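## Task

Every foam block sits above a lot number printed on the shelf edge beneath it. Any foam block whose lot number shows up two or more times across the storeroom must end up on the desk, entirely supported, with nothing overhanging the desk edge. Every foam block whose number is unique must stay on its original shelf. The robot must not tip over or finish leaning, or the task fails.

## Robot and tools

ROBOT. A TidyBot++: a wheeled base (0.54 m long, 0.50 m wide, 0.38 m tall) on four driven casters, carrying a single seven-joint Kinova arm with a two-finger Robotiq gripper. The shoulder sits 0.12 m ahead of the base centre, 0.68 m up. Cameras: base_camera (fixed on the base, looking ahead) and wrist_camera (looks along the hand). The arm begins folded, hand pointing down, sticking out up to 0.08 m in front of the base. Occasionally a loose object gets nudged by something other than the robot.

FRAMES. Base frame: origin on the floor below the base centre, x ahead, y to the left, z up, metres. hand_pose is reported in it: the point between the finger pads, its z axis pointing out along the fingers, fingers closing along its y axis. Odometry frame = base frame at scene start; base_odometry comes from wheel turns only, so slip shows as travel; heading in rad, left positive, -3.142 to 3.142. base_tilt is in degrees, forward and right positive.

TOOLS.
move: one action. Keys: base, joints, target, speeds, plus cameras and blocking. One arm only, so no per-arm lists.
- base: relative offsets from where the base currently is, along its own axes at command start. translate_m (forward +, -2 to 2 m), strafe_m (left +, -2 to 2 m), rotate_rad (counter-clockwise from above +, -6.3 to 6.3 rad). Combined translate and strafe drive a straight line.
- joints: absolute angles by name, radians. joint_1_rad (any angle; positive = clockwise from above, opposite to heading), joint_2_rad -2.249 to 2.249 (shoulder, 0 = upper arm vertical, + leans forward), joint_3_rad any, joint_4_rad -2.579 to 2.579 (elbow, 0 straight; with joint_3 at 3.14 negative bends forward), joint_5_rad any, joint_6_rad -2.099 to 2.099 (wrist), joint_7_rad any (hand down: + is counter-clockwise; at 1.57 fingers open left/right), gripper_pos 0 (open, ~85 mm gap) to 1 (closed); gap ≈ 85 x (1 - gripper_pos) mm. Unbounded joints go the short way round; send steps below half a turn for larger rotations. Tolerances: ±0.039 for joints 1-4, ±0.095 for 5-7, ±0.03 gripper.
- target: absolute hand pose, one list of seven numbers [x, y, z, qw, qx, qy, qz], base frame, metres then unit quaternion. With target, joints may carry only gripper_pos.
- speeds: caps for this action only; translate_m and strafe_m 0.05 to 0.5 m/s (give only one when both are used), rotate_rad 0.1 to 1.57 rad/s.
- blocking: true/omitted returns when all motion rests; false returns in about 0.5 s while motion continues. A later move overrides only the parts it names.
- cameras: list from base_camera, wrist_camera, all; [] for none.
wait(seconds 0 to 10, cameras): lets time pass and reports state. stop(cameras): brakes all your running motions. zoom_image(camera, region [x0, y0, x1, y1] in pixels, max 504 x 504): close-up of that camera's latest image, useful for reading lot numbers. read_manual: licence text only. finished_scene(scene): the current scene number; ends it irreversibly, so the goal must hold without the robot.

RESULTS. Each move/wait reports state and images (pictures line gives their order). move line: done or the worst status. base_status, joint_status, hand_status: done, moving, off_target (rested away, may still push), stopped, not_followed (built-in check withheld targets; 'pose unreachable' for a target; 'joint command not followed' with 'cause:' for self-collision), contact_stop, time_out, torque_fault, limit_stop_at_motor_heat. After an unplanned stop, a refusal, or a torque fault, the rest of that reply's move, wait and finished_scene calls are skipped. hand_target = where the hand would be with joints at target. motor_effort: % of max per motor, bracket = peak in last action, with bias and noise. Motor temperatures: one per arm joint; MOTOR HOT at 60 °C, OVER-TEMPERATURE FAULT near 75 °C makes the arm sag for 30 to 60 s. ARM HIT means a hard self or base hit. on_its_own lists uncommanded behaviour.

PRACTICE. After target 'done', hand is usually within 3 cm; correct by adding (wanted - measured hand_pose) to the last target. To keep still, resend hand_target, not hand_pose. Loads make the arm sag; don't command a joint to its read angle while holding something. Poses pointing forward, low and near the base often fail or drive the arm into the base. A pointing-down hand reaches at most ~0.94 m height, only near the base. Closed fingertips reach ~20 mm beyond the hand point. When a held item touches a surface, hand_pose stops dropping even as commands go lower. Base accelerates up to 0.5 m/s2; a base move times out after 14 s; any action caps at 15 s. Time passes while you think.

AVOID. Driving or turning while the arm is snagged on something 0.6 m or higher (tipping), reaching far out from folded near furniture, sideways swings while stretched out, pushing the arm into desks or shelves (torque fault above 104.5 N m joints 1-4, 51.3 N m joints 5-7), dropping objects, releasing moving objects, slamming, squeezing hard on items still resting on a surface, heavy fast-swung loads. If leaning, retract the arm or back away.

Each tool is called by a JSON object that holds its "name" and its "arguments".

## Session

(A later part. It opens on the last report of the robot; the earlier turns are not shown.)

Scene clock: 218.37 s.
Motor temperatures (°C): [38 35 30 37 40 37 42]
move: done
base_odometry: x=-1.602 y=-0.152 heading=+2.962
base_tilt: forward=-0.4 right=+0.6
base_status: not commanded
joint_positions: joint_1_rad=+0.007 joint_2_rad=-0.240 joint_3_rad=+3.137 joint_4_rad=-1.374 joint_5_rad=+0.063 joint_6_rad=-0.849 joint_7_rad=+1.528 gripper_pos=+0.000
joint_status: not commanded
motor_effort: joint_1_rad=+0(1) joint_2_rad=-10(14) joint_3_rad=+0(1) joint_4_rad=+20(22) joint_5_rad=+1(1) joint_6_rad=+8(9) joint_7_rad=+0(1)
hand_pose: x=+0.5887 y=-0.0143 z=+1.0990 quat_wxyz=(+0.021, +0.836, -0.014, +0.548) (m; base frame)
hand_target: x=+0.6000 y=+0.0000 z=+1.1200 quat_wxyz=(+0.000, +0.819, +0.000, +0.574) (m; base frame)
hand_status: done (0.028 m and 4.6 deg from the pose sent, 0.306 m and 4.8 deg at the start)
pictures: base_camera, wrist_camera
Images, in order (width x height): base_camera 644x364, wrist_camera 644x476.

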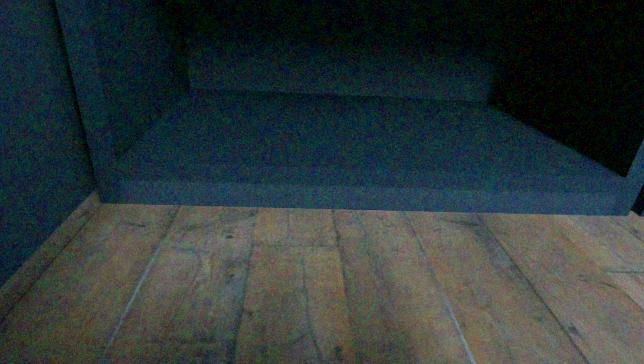

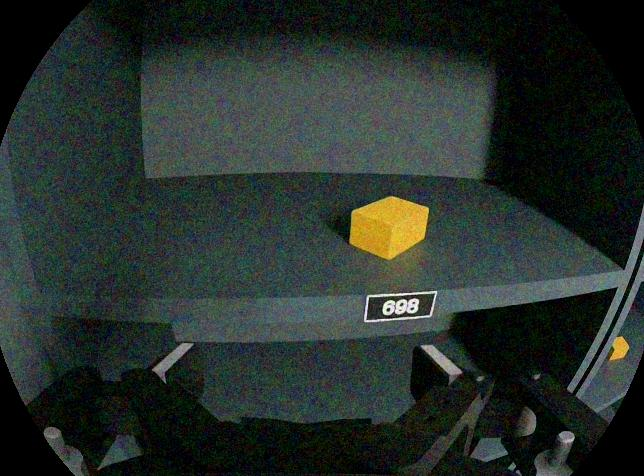

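{"name": "move", "arguments": {"base": {"translate_m":0.23}, "target": [0.595, -0.025, 1.10, 0.1748, 0.8175, -0.3221, 0.4436], "cameras": ["wrist_camera"]}}

Scene clock: 220.90 s.
Motor temperatures (°C): [38 35 30 37 40 37 42]
move: done
base_odometry: x=-1.828 y=-0.111 heading=+2.963
base_tilt: forward=-0.3 right=+0.6
base_status: done
joint_positions: joint_1_rad=-0.512 joint_2_rad=+0.130 joint_3_rad=+3.181 joint_4_rad=-0.868 joint_5_rad=+0.837 joint_6_rad=-1.582 joint_7_rad=+0.703 gripper_pos=+0.000
joint_status: not commanded
motor_effort: joint_1_rad=-1(1) joint_2_rad=-20(26) joint_3_rad=+0(1) joint_4_rad=+17(22) joint_5_rad=+6(7) joint_6_rad=+5(9) joint_7_rad=+0(1)
hand_pose: x=+0.6049 y=-0.0074 z=+1.0932 quat_wxyz=(+0.149, +0.837, -0.286, +0.442) (m; base frame)
hand_target: x=+0.5950 y=-0.0250 z=+1.1000 quat_wxyz=(+0.175, +0.818, -0.322, +0.444) (m; base frame)
hand_status: done (0.021 m and 5.5 deg from the pose sent, 0.012 m and 41.5 deg at the start)
pictures: wrist_camera
Images, in order (width x height): wrist_camera 644x476.

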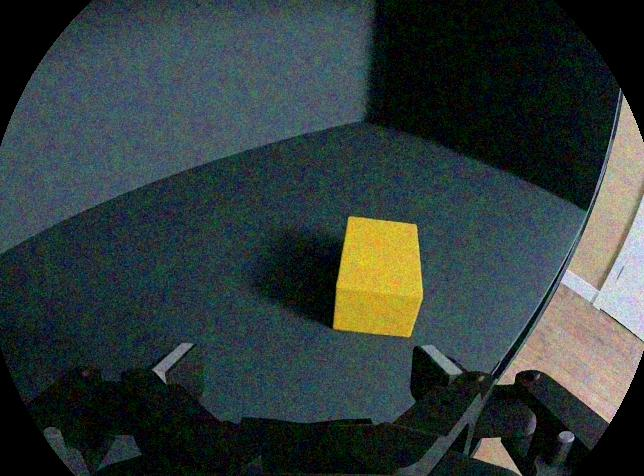

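{"name": "move", "arguments": {"target": [0.62, -0.085, 1.075, 0.1748, 0.8175, -0.3221, 0.4436], "cameras": ["wrist_camera"]}}

Scene clock: 222.30 s.
Motor temperatures (°C): [38 35 30 37 40 37 42]
move: done
base_odometry: x=-1.828 y=-0.111 heading=+2.963
base_tilt: forward=-0.3 right=+0.6
base_status: not commanded
joint_positions: joint_1_rad=-0.345 joint_2_rad=+0.114 joint_3_rad=+3.187 joint_4_rad=-0.959 joint_5_rad=+0.838 joint_6_rad=-1.493 joint_7_rad=+0.702 gripper_pos=+0.000
joint_status: not commanded
motor_effort: joint_1_rad=+0(2) joint_2_rad=-20(21) joint_3_rad=+0(2) joint_4_rad=+17(18) joint_5_rad=+7(7) joint_6_rad=+4(5) joint_7_rad=+0(1)
hand_pose: x=+0.6117 y=-0.0853 z=+1.0797 quat_wxyz=(+0.191, +0.816, -0.326, +0.437) (m; base frame)
hand_target: x=+0.6200 y=-0.0850 z=+1.0750 quat_wxyz=(+0.175, +0.818, -0.322, +0.444) (m; base frame)
hand_status: done (0.010 m and 2.0 deg from the pose sent, 0.081 m and 5.5 deg at the start)
pictures: wrist_camera
Images, in order (width x height): wrist_camera 644x476.

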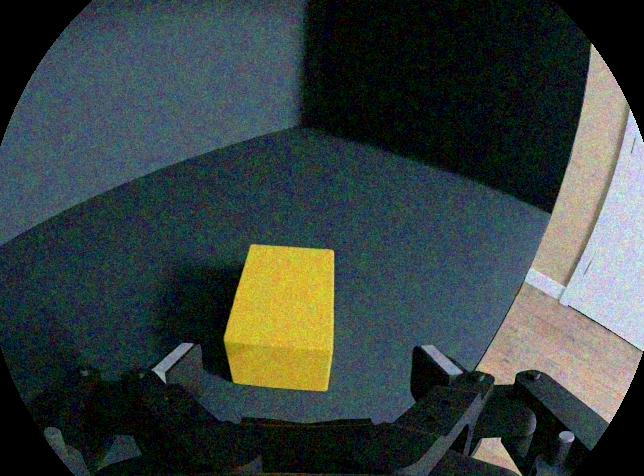

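{"name": "move", "arguments": {"target": [0.665, -0.105, 1.04, 0.1748, 0.8175, -0.3221, 0.4436], "cameras": ["wrist_camera"]}}

{"name": "move", "arguments": {"target": [0.695, -0.126, 1.012, 0.1748, 0.8175, -0.3221, 0.4436], "cameras": ["wrist_camera"]}}

Scene clock: 223.73 s.
Motor temperatures (°C): [38 35 30 37 40 37 42]
move: done
base_odometry: x=-1.828 y=-0.111 heading=+2.963
base_tilt: forward=-0.3 right=+0.6
base_status: not commanded
joint_positions: joint_1_rad=-0.333 joint_2_rad=+0.145 joint_3_rad=+3.290 joint_4_rad=-1.014 joint_5_rad=+0.812 joint_6_rad=-1.346 joint_7_rad=+0.702 gripper_pos=+0.000
joint_status: not commanded
motor_effort: joint_1_rad=-1(2) joint_2_rad=-23(24) joint_3_rad=+1(1) joint_4_rad=+18(20) joint_5_rad=+7(7) joint_6_rad=+5(5) joint_7_rad=+0(1)
hand_pose: x=+0.6467 y=-0.1150 z=+1.0651 quat_wxyz=(+0.203, +0.807, -0.323, +0.452) (m; base frame)
hand_target: x=+0.6650 y=-0.1050 z=+1.0400 quat_wxyz=(+0.175, +0.818, -0.322, +0.444) (m; base frame)
hand_status: done (0.033 m and 3.6 deg from the pose sent, 0.069 m and 2.0 deg at the start)
pictures: wrist_camera
Images, in order (width x height): wrist_camera 644x476.

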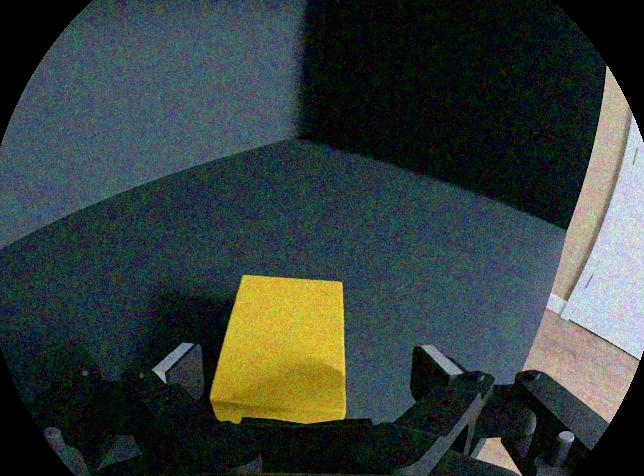

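Scene clock: 224.87 s.
Motor temperatures (°C): [38 35 30 37 40 37 42]
move: done
base_odometry: x=-1.828 y=-0.111 heading=+2.963
base_tilt: forward=-0.3 right=+0.6
base_status: not commanded
joint_positions: joint_1_rad=-0.312 joint_2_rad=+0.188 joint_3_rad=+3.365 joint_4_rad=-1.057 joint_5_rad=+0.763 joint_6_rad=-1.227 joint_7_rad=+0.702 gripper_pos=+0.000
joint_status: not commanded
motor_effort: joint_1_rad=+0(2) joint_2_rad=-24(27) joint_3_rad=+1(2) joint_4_rad=+20(20) joint_5_rad=+7(7) joint_6_rad=+5(5) joint_7_rad=+0(1)
hand_pose: x=+0.6785 y=-0.1353 z=+1.0387 quat_wxyz=(+0.204, +0.807, -0.320, +0.453) (m; base frame)
hand_target: x=+0.6950 y=-0.1260 z=+1.0120 quat_wxyz=(+0.175, +0.818, -0.322, +0.444) (m; base frame)
hand_status: done (0.033 m and 3.7 deg from the pose sent, 0.073 m and 3.6 deg at the start)
pictures: wrist_camera
Images, in order (width x height): wrist_camera 644x476.

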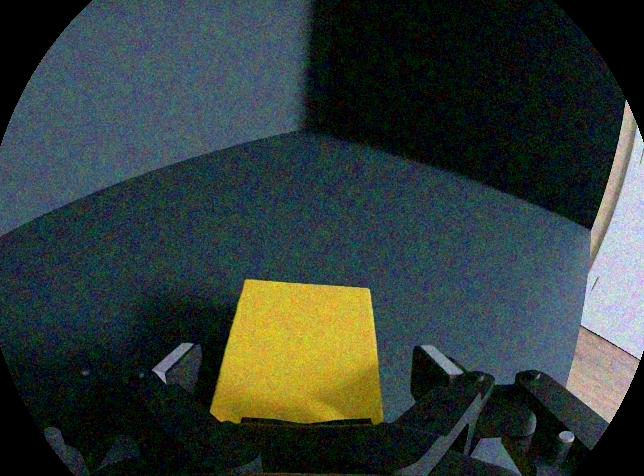

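Good; slightly lower, then grip.

{"name": "move", "arguments": {"target": [0.702, -0.132, 1.002, 0.1748, 0.8175, -0.3221, 0.4436], "cameras": ["wrist_camera"]}}

{"name": "move", "arguments": {"joints": {"gripper_pos":0.6}, "cameras": ["wrist_camera"]}}

{"name": "move", "arguments": {"target": [0.68, -0.12, 1.065, 0.1748, 0.8175, -0.3221, 0.4436], "cameras": ["wrist_camera"]}}

Scene clock: 225.77 s.
Motor temperatures (°C): [38 35 30 37 40 37 42]
move: done
base_odometry: x=-1.828 y=-0.111 heading=+2.963
base_tilt: forward=-0.3 right=+0.6
base_status: not commanded
joint_positions: joint_1_rad=-0.309 joint_2_rad=+0.192 joint_3_rad=+3.380 joint_4_rad=-1.078 joint_5_rad=+0.753 joint_6_rad=-1.187 joint_7_rad=+0.702 gripper_pos=+0.000
joint_status: not commanded
motor_effort: joint_1_rad=+0(1) joint_2_rad=-25(25) joint_3_rad=+1(2) joint_4_rad=+19(20) joint_5_rad=+6(7) joint_6_rad=+5(5) joint_7_rad=+0(1)
hand_pose: x=+0.6860 y=-0.1384 z=+1.0321 quat_wxyz=(+0.202, +0.807, -0.315, +0.456) (m; base frame)
hand_target: x=+0.7020 y=-0.1320 z=+1.0020 quat_wxyz=(+0.175, +0.818, -0.322, +0.444) (m; base frame)
hand_status: done (0.035 m and 3.7 deg from the pose sent, 0.044 m and 3.7 deg at the start)
pictures: wrist_camera
Images, in order (width x height): wrist_camera 644x476.

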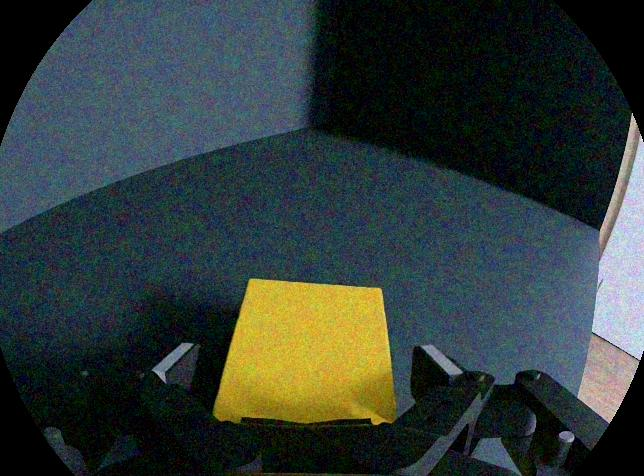

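Scene clock: 226.63 s.
Motor temperatures (°C): [38 35 30 37 40 37 42]
move: off_target
base_odometry: x=-1.828 y=-0.111 heading=+2.963
base_tilt: forward=-0.3 right=+0.6
base_status: not commanded
joint_positions: joint_1_rad=-0.308 joint_2_rad=+0.190 joint_3_rad=+3.381 joint_4_rad=-1.078 joint_5_rad=+0.752 joint_6_rad=-1.184 joint_7_rad=+0.702 gripper_pos=+0.385
joint_status: gripper_pos off_target (ended at +0.385, target +0.600)
motor_effort: joint_1_rad=+0(1) joint_2_rad=-22(25) joint_3_rad=+2(2) joint_4_rad=+17(20) joint_5_rad=+5(7) joint_6_rad=+5(5) joint_7_rad=+0(1)
hand_pose: x=+0.6860 y=-0.1387 z=+1.0331 quat_wxyz=(+0.201, +0.807, -0.316, +0.457) (m; base frame)
hand_target: x=+0.7020 y=-0.1320 z=+1.0020 quat_wxyz=(+0.175, +0.818, -0.322, +0.444) (m; base frame)
hand_status: not commanded
pictures: wrist_camera
Images, in order (width x height): wrist_camera 644x476.

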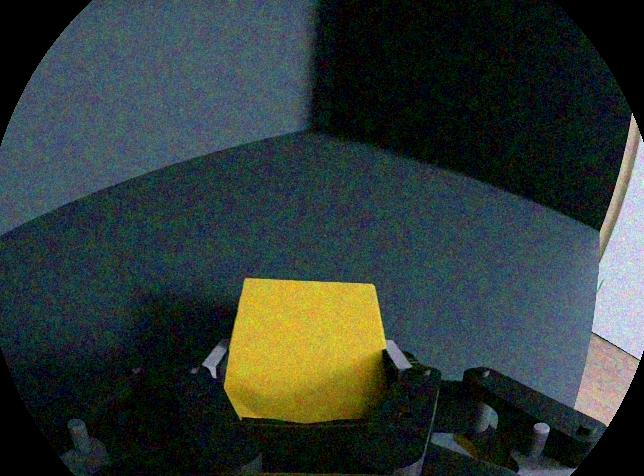

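Scene clock: 227.87 s.
Motor temperatures (°C): [38 35 30 37 40 37 42]
move: done
base_odometry: x=-1.828 y=-0.111 heading=+2.963
base_tilt: forward=-0.3 right=+0.6
base_status: not commanded
joint_positions: joint_1_rad=-0.308 joint_2_rad=+0.208 joint_3_rad=+3.383 joint_4_rad=-0.892 joint_5_rad=+0.715 joint_6_rad=-1.275 joint_7_rad=+0.769 gripper_pos=+0.385
joint_status: not commanded
motor_effort: joint_1_rad=-1(1) joint_2_rad=-24(27) joint_3_rad=+2(2) joint_4_rad=+19(21) joint_5_rad=+6(7) joint_6_rad=+5(6) joint_7_rad=-1(1)
hand_pose: x=+0.6805 y=-0.1338 z=+1.0885 quat_wxyz=(+0.185, +0.794, -0.328, +0.477) (m; base frame)
hand_target: x=+0.6800 y=-0.1200 z=+1.0650 quat_wxyz=(+0.175, +0.818, -0.322, +0.444) (m; base frame)
hand_status: done (0.027 m and 4.9 deg from the pose sent, 0.037 m and 3.7 deg at the start)
pictures: wrist_camera
Images, in order (width x height): wrist_camera 644x476.

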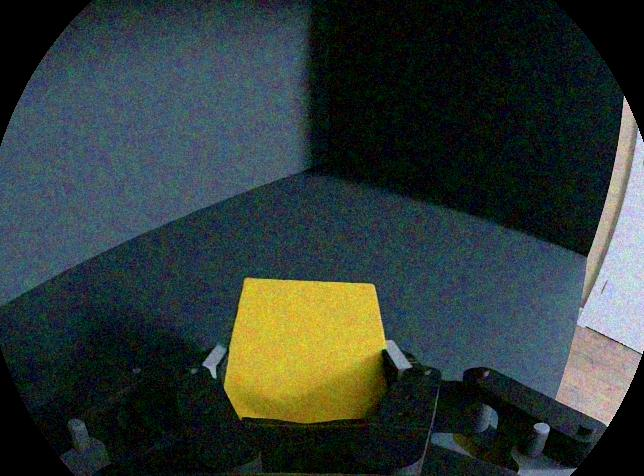

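{"name": "move", "arguments": {"base": {"translate_m":-0.8,"strafe_m":-0.25}, "cameras": []}}

{"name": "move", "arguments": {"base": {"rotate_rad":-1.56}, "target": [0.45, 0, 1.0, 0, 0.867, 0, 0.499], "cameras": ["wrist_camera"]}}

Scene clock: 231.33 s.
Motor temperatures (°C): [38 35 30 37 40 37 42]
move: done
base_odometry: x=-0.997 y=-0.007 heading=+2.963
base_tilt: forward=-0.3 right=+0.6
base_status: done
joint_positions: joint_1_rad=-0.310 joint_2_rad=+0.212 joint_3_rad=+3.385 joint_4_rad=-0.892 joint_5_rad=+0.710 joint_6_rad=-1.279 joint_7_rad=+0.770 gripper_pos=+0.385
joint_status: not commanded
motor_effort: joint_1_rad=+0(1) joint_2_rad=-25(28) joint_3_rad=+2(3) joint_4_rad=+19(20) joint_5_rad=+6(7) joint_6_rad=+5(7) joint_7_rad=+0(1)
hand_pose: x=+0.6813 y=-0.1328 z=+1.0853 quat_wxyz=(+0.186, +0.796, -0.328, +0.474) (m; base frame)
hand_target: x=+0.6800 y=-0.1200 z=+1.0650 quat_wxyz=(+0.175, +0.818, -0.322, +0.444) (m; base frame)
hand_status: not commanded
pictures: none
No camera images: "cameras" was empty.

Scene clock: 233.87 s.
Motor temperatures (°C): [38 35 30 37 40 37 42]
move: done
base_odometry: x=-0.997 y=-0.007 heading=+1.404
base_tilt: forward=-0.4 right=+0.6
base_status: done
joint_positions: joint_1_rad=-0.021 joint_2_rad=-0.560 joint_3_rad=+3.162 joint_4_rad=-1.719 joint_5_rad=+0.071 joint_6_rad=-0.979 joint_7_rad=+1.529 gripper_pos=+0.385
joint_status: not commanded
motor_effort: joint_1_rad=-1(3) joint_2_rad=-1(28) joint_3_rad=+0(4) joint_4_rad=+21(22) joint_5_rad=+1(7) joint_6_rad=+8(9) joint_7_rad=+0(1)
hand_pose: x=+0.4461 y=-0.0191 z=+0.9973 quat_wxyz=(+0.020, +0.876, -0.016, +0.481) (m; base frame)
hand_target: x=+0.4500 y=+0.0000 z=+1.0000 quat_wxyz=(+0.000, +0.867, +0.000, +0.499) (m; base frame)
hand_status: done (0.020 m and 3.7 deg from the pose sent, 0.280 m and 44.3 deg at the start)
pictures: wrist_camera
Images, in order (width x height): wrist_camera 644x476.

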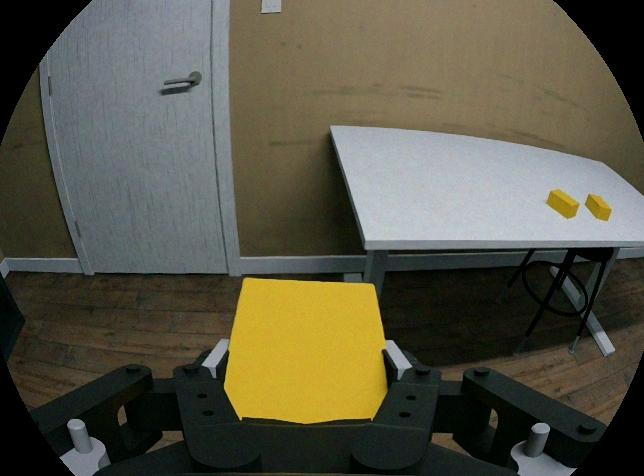

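{"name": "move", "arguments": {"base": {"translate_m":0.45,"strafe_m":-0.6}, "cameras": ["wrist_camera"]}}

{"name": "move", "arguments": {"target": [0.64, -0.02, 0.82, 0, 0.867, 0, 0.499], "cameras": ["wrist_camera"]}}

{"name": "move", "arguments": {"target": [0.65, -0.02, 0.755, 0, 0.867, 0, 0.499], "cameras": ["wrist_camera"]}}

{"name": "move", "arguments": {"target": [0.65, -0.02, 0.735, 0, 0.867, 0, 0.499], "cameras": ["wrist_camera"]}}

{"name": "move", "arguments": {"target": [0.65, -0.02, 0.723, 0, 0.867, 0, 0.499], "cameras": ["wrist_camera"]}}

Scene clock: 236.90 s.
Motor temperatures (°C): [38 35 30 37 40 37 42]
move: done
base_odometry: x=-0.330 y=+0.337 heading=+1.403
base_tilt: forward=-0.4 right=+0.6
base_status: done
joint_positions: joint_1_rad=-0.021 joint_2_rad=-0.566 joint_3_rad=+3.155 joint_4_rad=-1.720 joint_5_rad=+0.066 joint_6_rad=-0.976 joint_7_rad=+1.530 gripper_pos=+0.385
joint_status: not commanded
motor_effort: joint_1_rad=-1(1) joint_2_rad=+0(4) joint_3_rad=+1(2) joint_4_rad=+21(22) joint_5_rad=+1(2) joint_6_rad=+8(8) joint_7_rad=-1(1)
hand_pose: x=+0.4447 y=-0.0150 z=+0.9994 quat_wxyz=(+0.018, +0.874, -0.013, +0.485) (m; base frame)
hand_target: x=+0.4500 y=+0.0000 z=+1.0000 quat_wxyz=(+0.000, +0.867, +0.000, +0.499) (m; base frame)
hand_status: not commanded
pictures: wrist_camera
Images, in order (width x height): wrist_camera 644x476.

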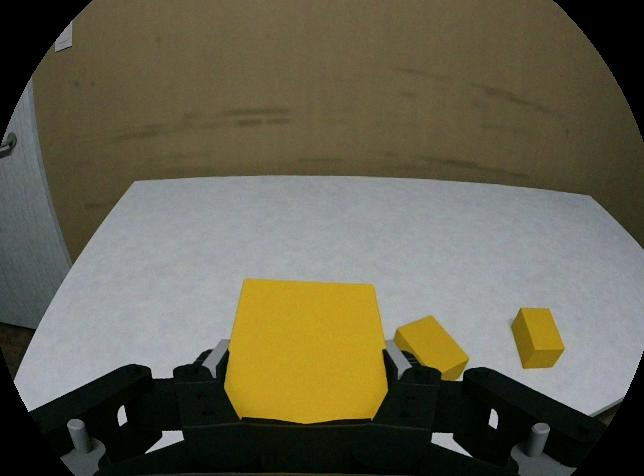

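Scene clock: 238.97 s.
Motor temperatures (°C): [38 35 30 37 40 37 42]
move: done
base_odometry: x=-0.330 y=+0.337 heading=+1.403
base_tilt: forward=-0.3 right=+0.6
base_status: not commanded
joint_positions: joint_1_rad=-0.255 joint_2_rad=-0.114 joint_3_rad=+3.450 joint_4_rad=-2.045 joint_5_rad=-0.151 joint_6_rad=-0.181 joint_7_rad=+1.799 gripper_pos=+0.385
joint_status: not commanded
motor_effort: joint_1_rad=-1(1) joint_2_rad=-16(17) joint_3_rad=-1(1) joint_4_rad=+21(23) joint_5_rad=+0(1) joint_6_rad=+8(8) joint_7_rad=+0(1)
hand_pose: x=+0.6362 y=-0.0212 z=+0.8270 quat_wxyz=(+0.005, +0.871, +0.010, +0.491) (m; base frame)
hand_target: x=+0.6400 y=-0.0200 z=+0.8200 quat_wxyz=(+0.000, +0.867, +0.000, +0.499) (m; base frame)
hand_status: done (0.008 m and 1.7 deg from the pose sent, 0.265 m and 3.1 deg at the start)
pictures: wrist_camera
Images, in order (width x height): wrist_camera 644x476.

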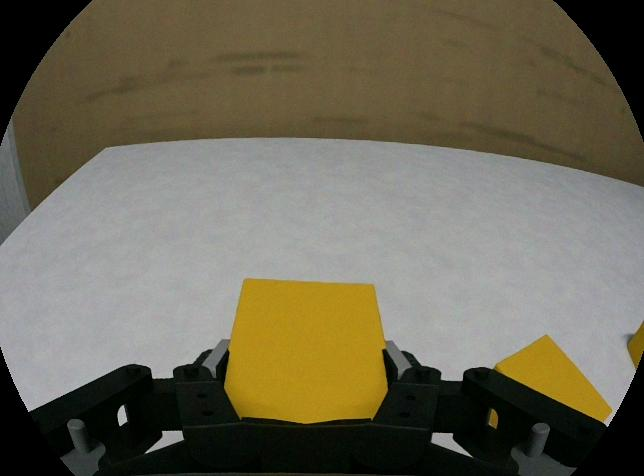

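Scene clock: 240.97 s.
Motor temperatures (°C): [38 35 30 37 40 37 42]
move: done
base_odometry: x=-0.330 y=+0.337 heading=+1.403
base_tilt: forward=-0.3 right=+0.6
base_status: not commanded
joint_positions: joint_1_rad=+0.145 joint_2_rad=+0.010 joint_3_rad=+3.073 joint_4_rad=-2.160 joint_5_rad=+0.422 joint_6_rad=+0.084 joint_7_rad=+1.169 gripper_pos=+0.385
joint_status: not commanded
motor_effort: joint_1_rad=-1(1) joint_2_rad=-19(19) joint_3_rad=+0(0) joint_4_rad=+19(21) joint_5_rad=+1(1) joint_6_rad=+6(8) joint_7_rad=+0(1)
hand_pose: x=+0.6509 y=-0.0284 z=+0.7698 quat_wxyz=(+0.008, +0.866, -0.016, +0.501) (m; base frame)
hand_target: x=+0.6500 y=-0.0200 z=+0.7550 quat_wxyz=(+0.000, +0.867, +0.000, +0.499) (m; base frame)
hand_status: done (0.017 m and 2.1 deg from the pose sent, 0.073 m and 1.7 deg at the start)
pictures: wrist_camera
Images, in order (width x height): wrist_camera 644x476.

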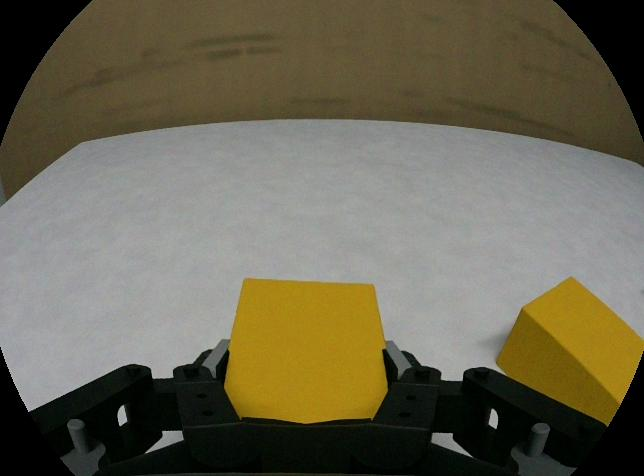

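Scene clock: 242.00 s.
Motor temperatures (°C): [38 35 30 37 40 37 42]
move: off_target
base_odometry: x=-0.330 y=+0.337 heading=+1.403
base_tilt: forward=-0.3 right=+0.6
base_status: not commanded
joint_positions: joint_1_rad=+0.146 joint_2_rad=+0.029 joint_3_rad=+3.072 joint_4_rad=-2.198 joint_5_rad=+0.323 joint_6_rad=+0.169 joint_7_rad=+1.304 gripper_pos=+0.385
joint_status: not commanded
motor_effort: joint_1_rad=-2(3) joint_2_rad=-15(18) joint_3_rad=-1(2) joint_4_rad=+16(19) joint_5_rad=+0(1) joint_6_rad=+7(8) joint_7_rad=-1(1)
hand_pose: x=+0.6527 y=-0.0231 z=+0.7626 quat_wxyz=(+0.009, +0.859, +0.003, +0.512) (m; base frame)
hand_target: x=+0.6500 y=-0.0200 z=+0.7350 quat_wxyz=(+0.000, +0.867, +0.000, +0.499) (m; base frame)
hand_status: off_target (0.028 m and 2.1 deg from the pose sent, 0.036 m and 2.1 deg at the start)
pictures: wrist_camera
Images, in order (width x height): wrist_camera 644x476.

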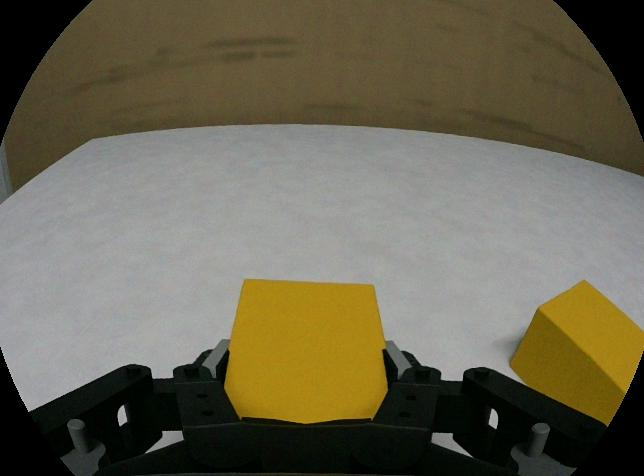

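Scene clock: 242.63 s.
Motor temperatures (°C): [38 35 30 37 40 37 42]
move: off_target
base_odometry: x=-0.330 y=+0.337 heading=+1.403
base_tilt: forward=-0.3 right=+0.6
base_status: not commanded
joint_positions: joint_1_rad=+0.146 joint_2_rad=+0.033 joint_3_rad=+3.076 joint_4_rad=-2.220 joint_5_rad=+0.290 joint_6_rad=+0.218 joint_7_rad=+1.352 gripper_pos=+0.385
joint_status: not commanded
motor_effort: joint_1_rad=-2(4) joint_2_rad=-10(15) joint_3_rad=-1(4) joint_4_rad=+17(17) joint_5_rad=+0(0) joint_6_rad=+7(7) joint_7_rad=+0(1)
hand_pose: x=+0.6524 y=-0.0223 z=+0.7626 quat_wxyz=(+0.010, +0.853, +0.009, +0.522) (m; base frame)
hand_target: x=+0.6500 y=-0.0200 z=+0.7230 quat_wxyz=(+0.000, +0.867, +0.000, +0.499) (m; base frame)
hand_status: off_target (0.040 m and 3.5 deg from the pose sent, 0.040 m and 2.1 deg at the start)
pictures: wrist_camera
Images, in order (width x height): wrist_camera 644x476.

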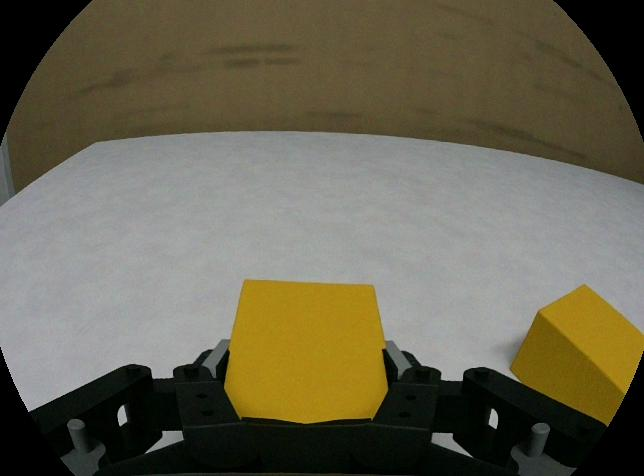

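{"name": "move", "arguments": {"joints": {"gripper_pos":0.1}, "cameras": []}}

{"name": "move", "arguments": {"base": {"translate_m":-0.17}, "speeds": {"translate_m":0.2}, "cameras": ["wrist_camera"]}}

Scene clock: 243.97 s.
Motor temperatures (°C): [38 35 30 37 40 37 42]
move: done
base_odometry: x=-0.330 y=+0.337 heading=+1.403
base_tilt: forward=-0.3 right=+0.6
base_status: not commanded
joint_positions: joint_1_rad=+0.146 joint_2_rad=+0.070 joint_3_rad=+3.076 joint_4_rad=-2.228 joint_5_rad=+0.290 joint_6_rad=+0.229 joint_7_rad=+1.352 gripper_pos=+0.100
joint_status: all done
motor_effort: joint_1_rad=-2(2) joint_2_rad=-16(20) joint_3_rad=-1(2) joint_4_rad=+14(18) joint_5_rad=+1(1) joint_6_rad=+6(8) joint_7_rad=+0(1)
hand_pose: x=+0.6538 y=-0.0217 z=+0.7416 quat_wxyz=(+0.007, +0.862, +0.008, +0.507) (m; base frame)
hand_target: x=+0.6500 y=-0.0200 z=+0.7230 quat_wxyz=(+0.000, +0.867, +0.000, +0.499) (m; base frame)
hand_status: not commanded
pictures: none
No camera images: "cameras" was empty.

Scene clock: 245.60 s.
Motor temperatures (°C): [38 35 30 37 40 37 42]
move: done
base_odometry: x=-0.358 y=+0.170 heading=+1.403
base_tilt: forward=-0.3 right=+0.6
base_status: done
joint_positions: joint_1_rad=+0.146 joint_2_rad=+0.077 joint_3_rad=+3.076 joint_4_rad=-2.234 joint_5_rad=+0.290 joint_6_rad=+0.231 joint_7_rad=+1.352 gripper_pos=+0.100
joint_status: not commanded
motor_effort: joint_1_rad=+0(3) joint_2_rad=-19(20) joint_3_rad=+0(2) joint_4_rad=+17(18) joint_5_rad=+0(1) joint_6_rad=+8(8) joint_7_rad=+0(0)
hand_pose: x=+0.6525 y=-0.0212 z=+0.7358 quat_wxyz=(+0.006, +0.864, +0.008, +0.503) (m; base frame)
hand_target: x=+0.6500 y=-0.0200 z=+0.7230 quat_wxyz=(+0.000, +0.867, +0.000, +0.499) (m; base frame)
hand_status: not commanded
pictures: wrist_camera
Images, in order (width x height): wrist_camera 644x476.

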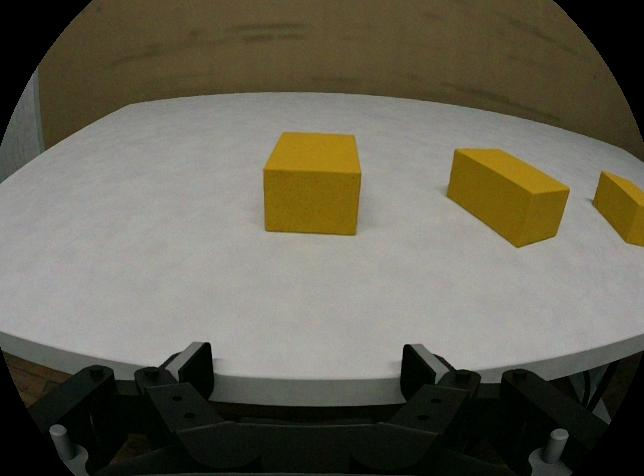

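{"name": "finished_scene", "arguments": {"scene": 2}}

The scene is finished: the task was done.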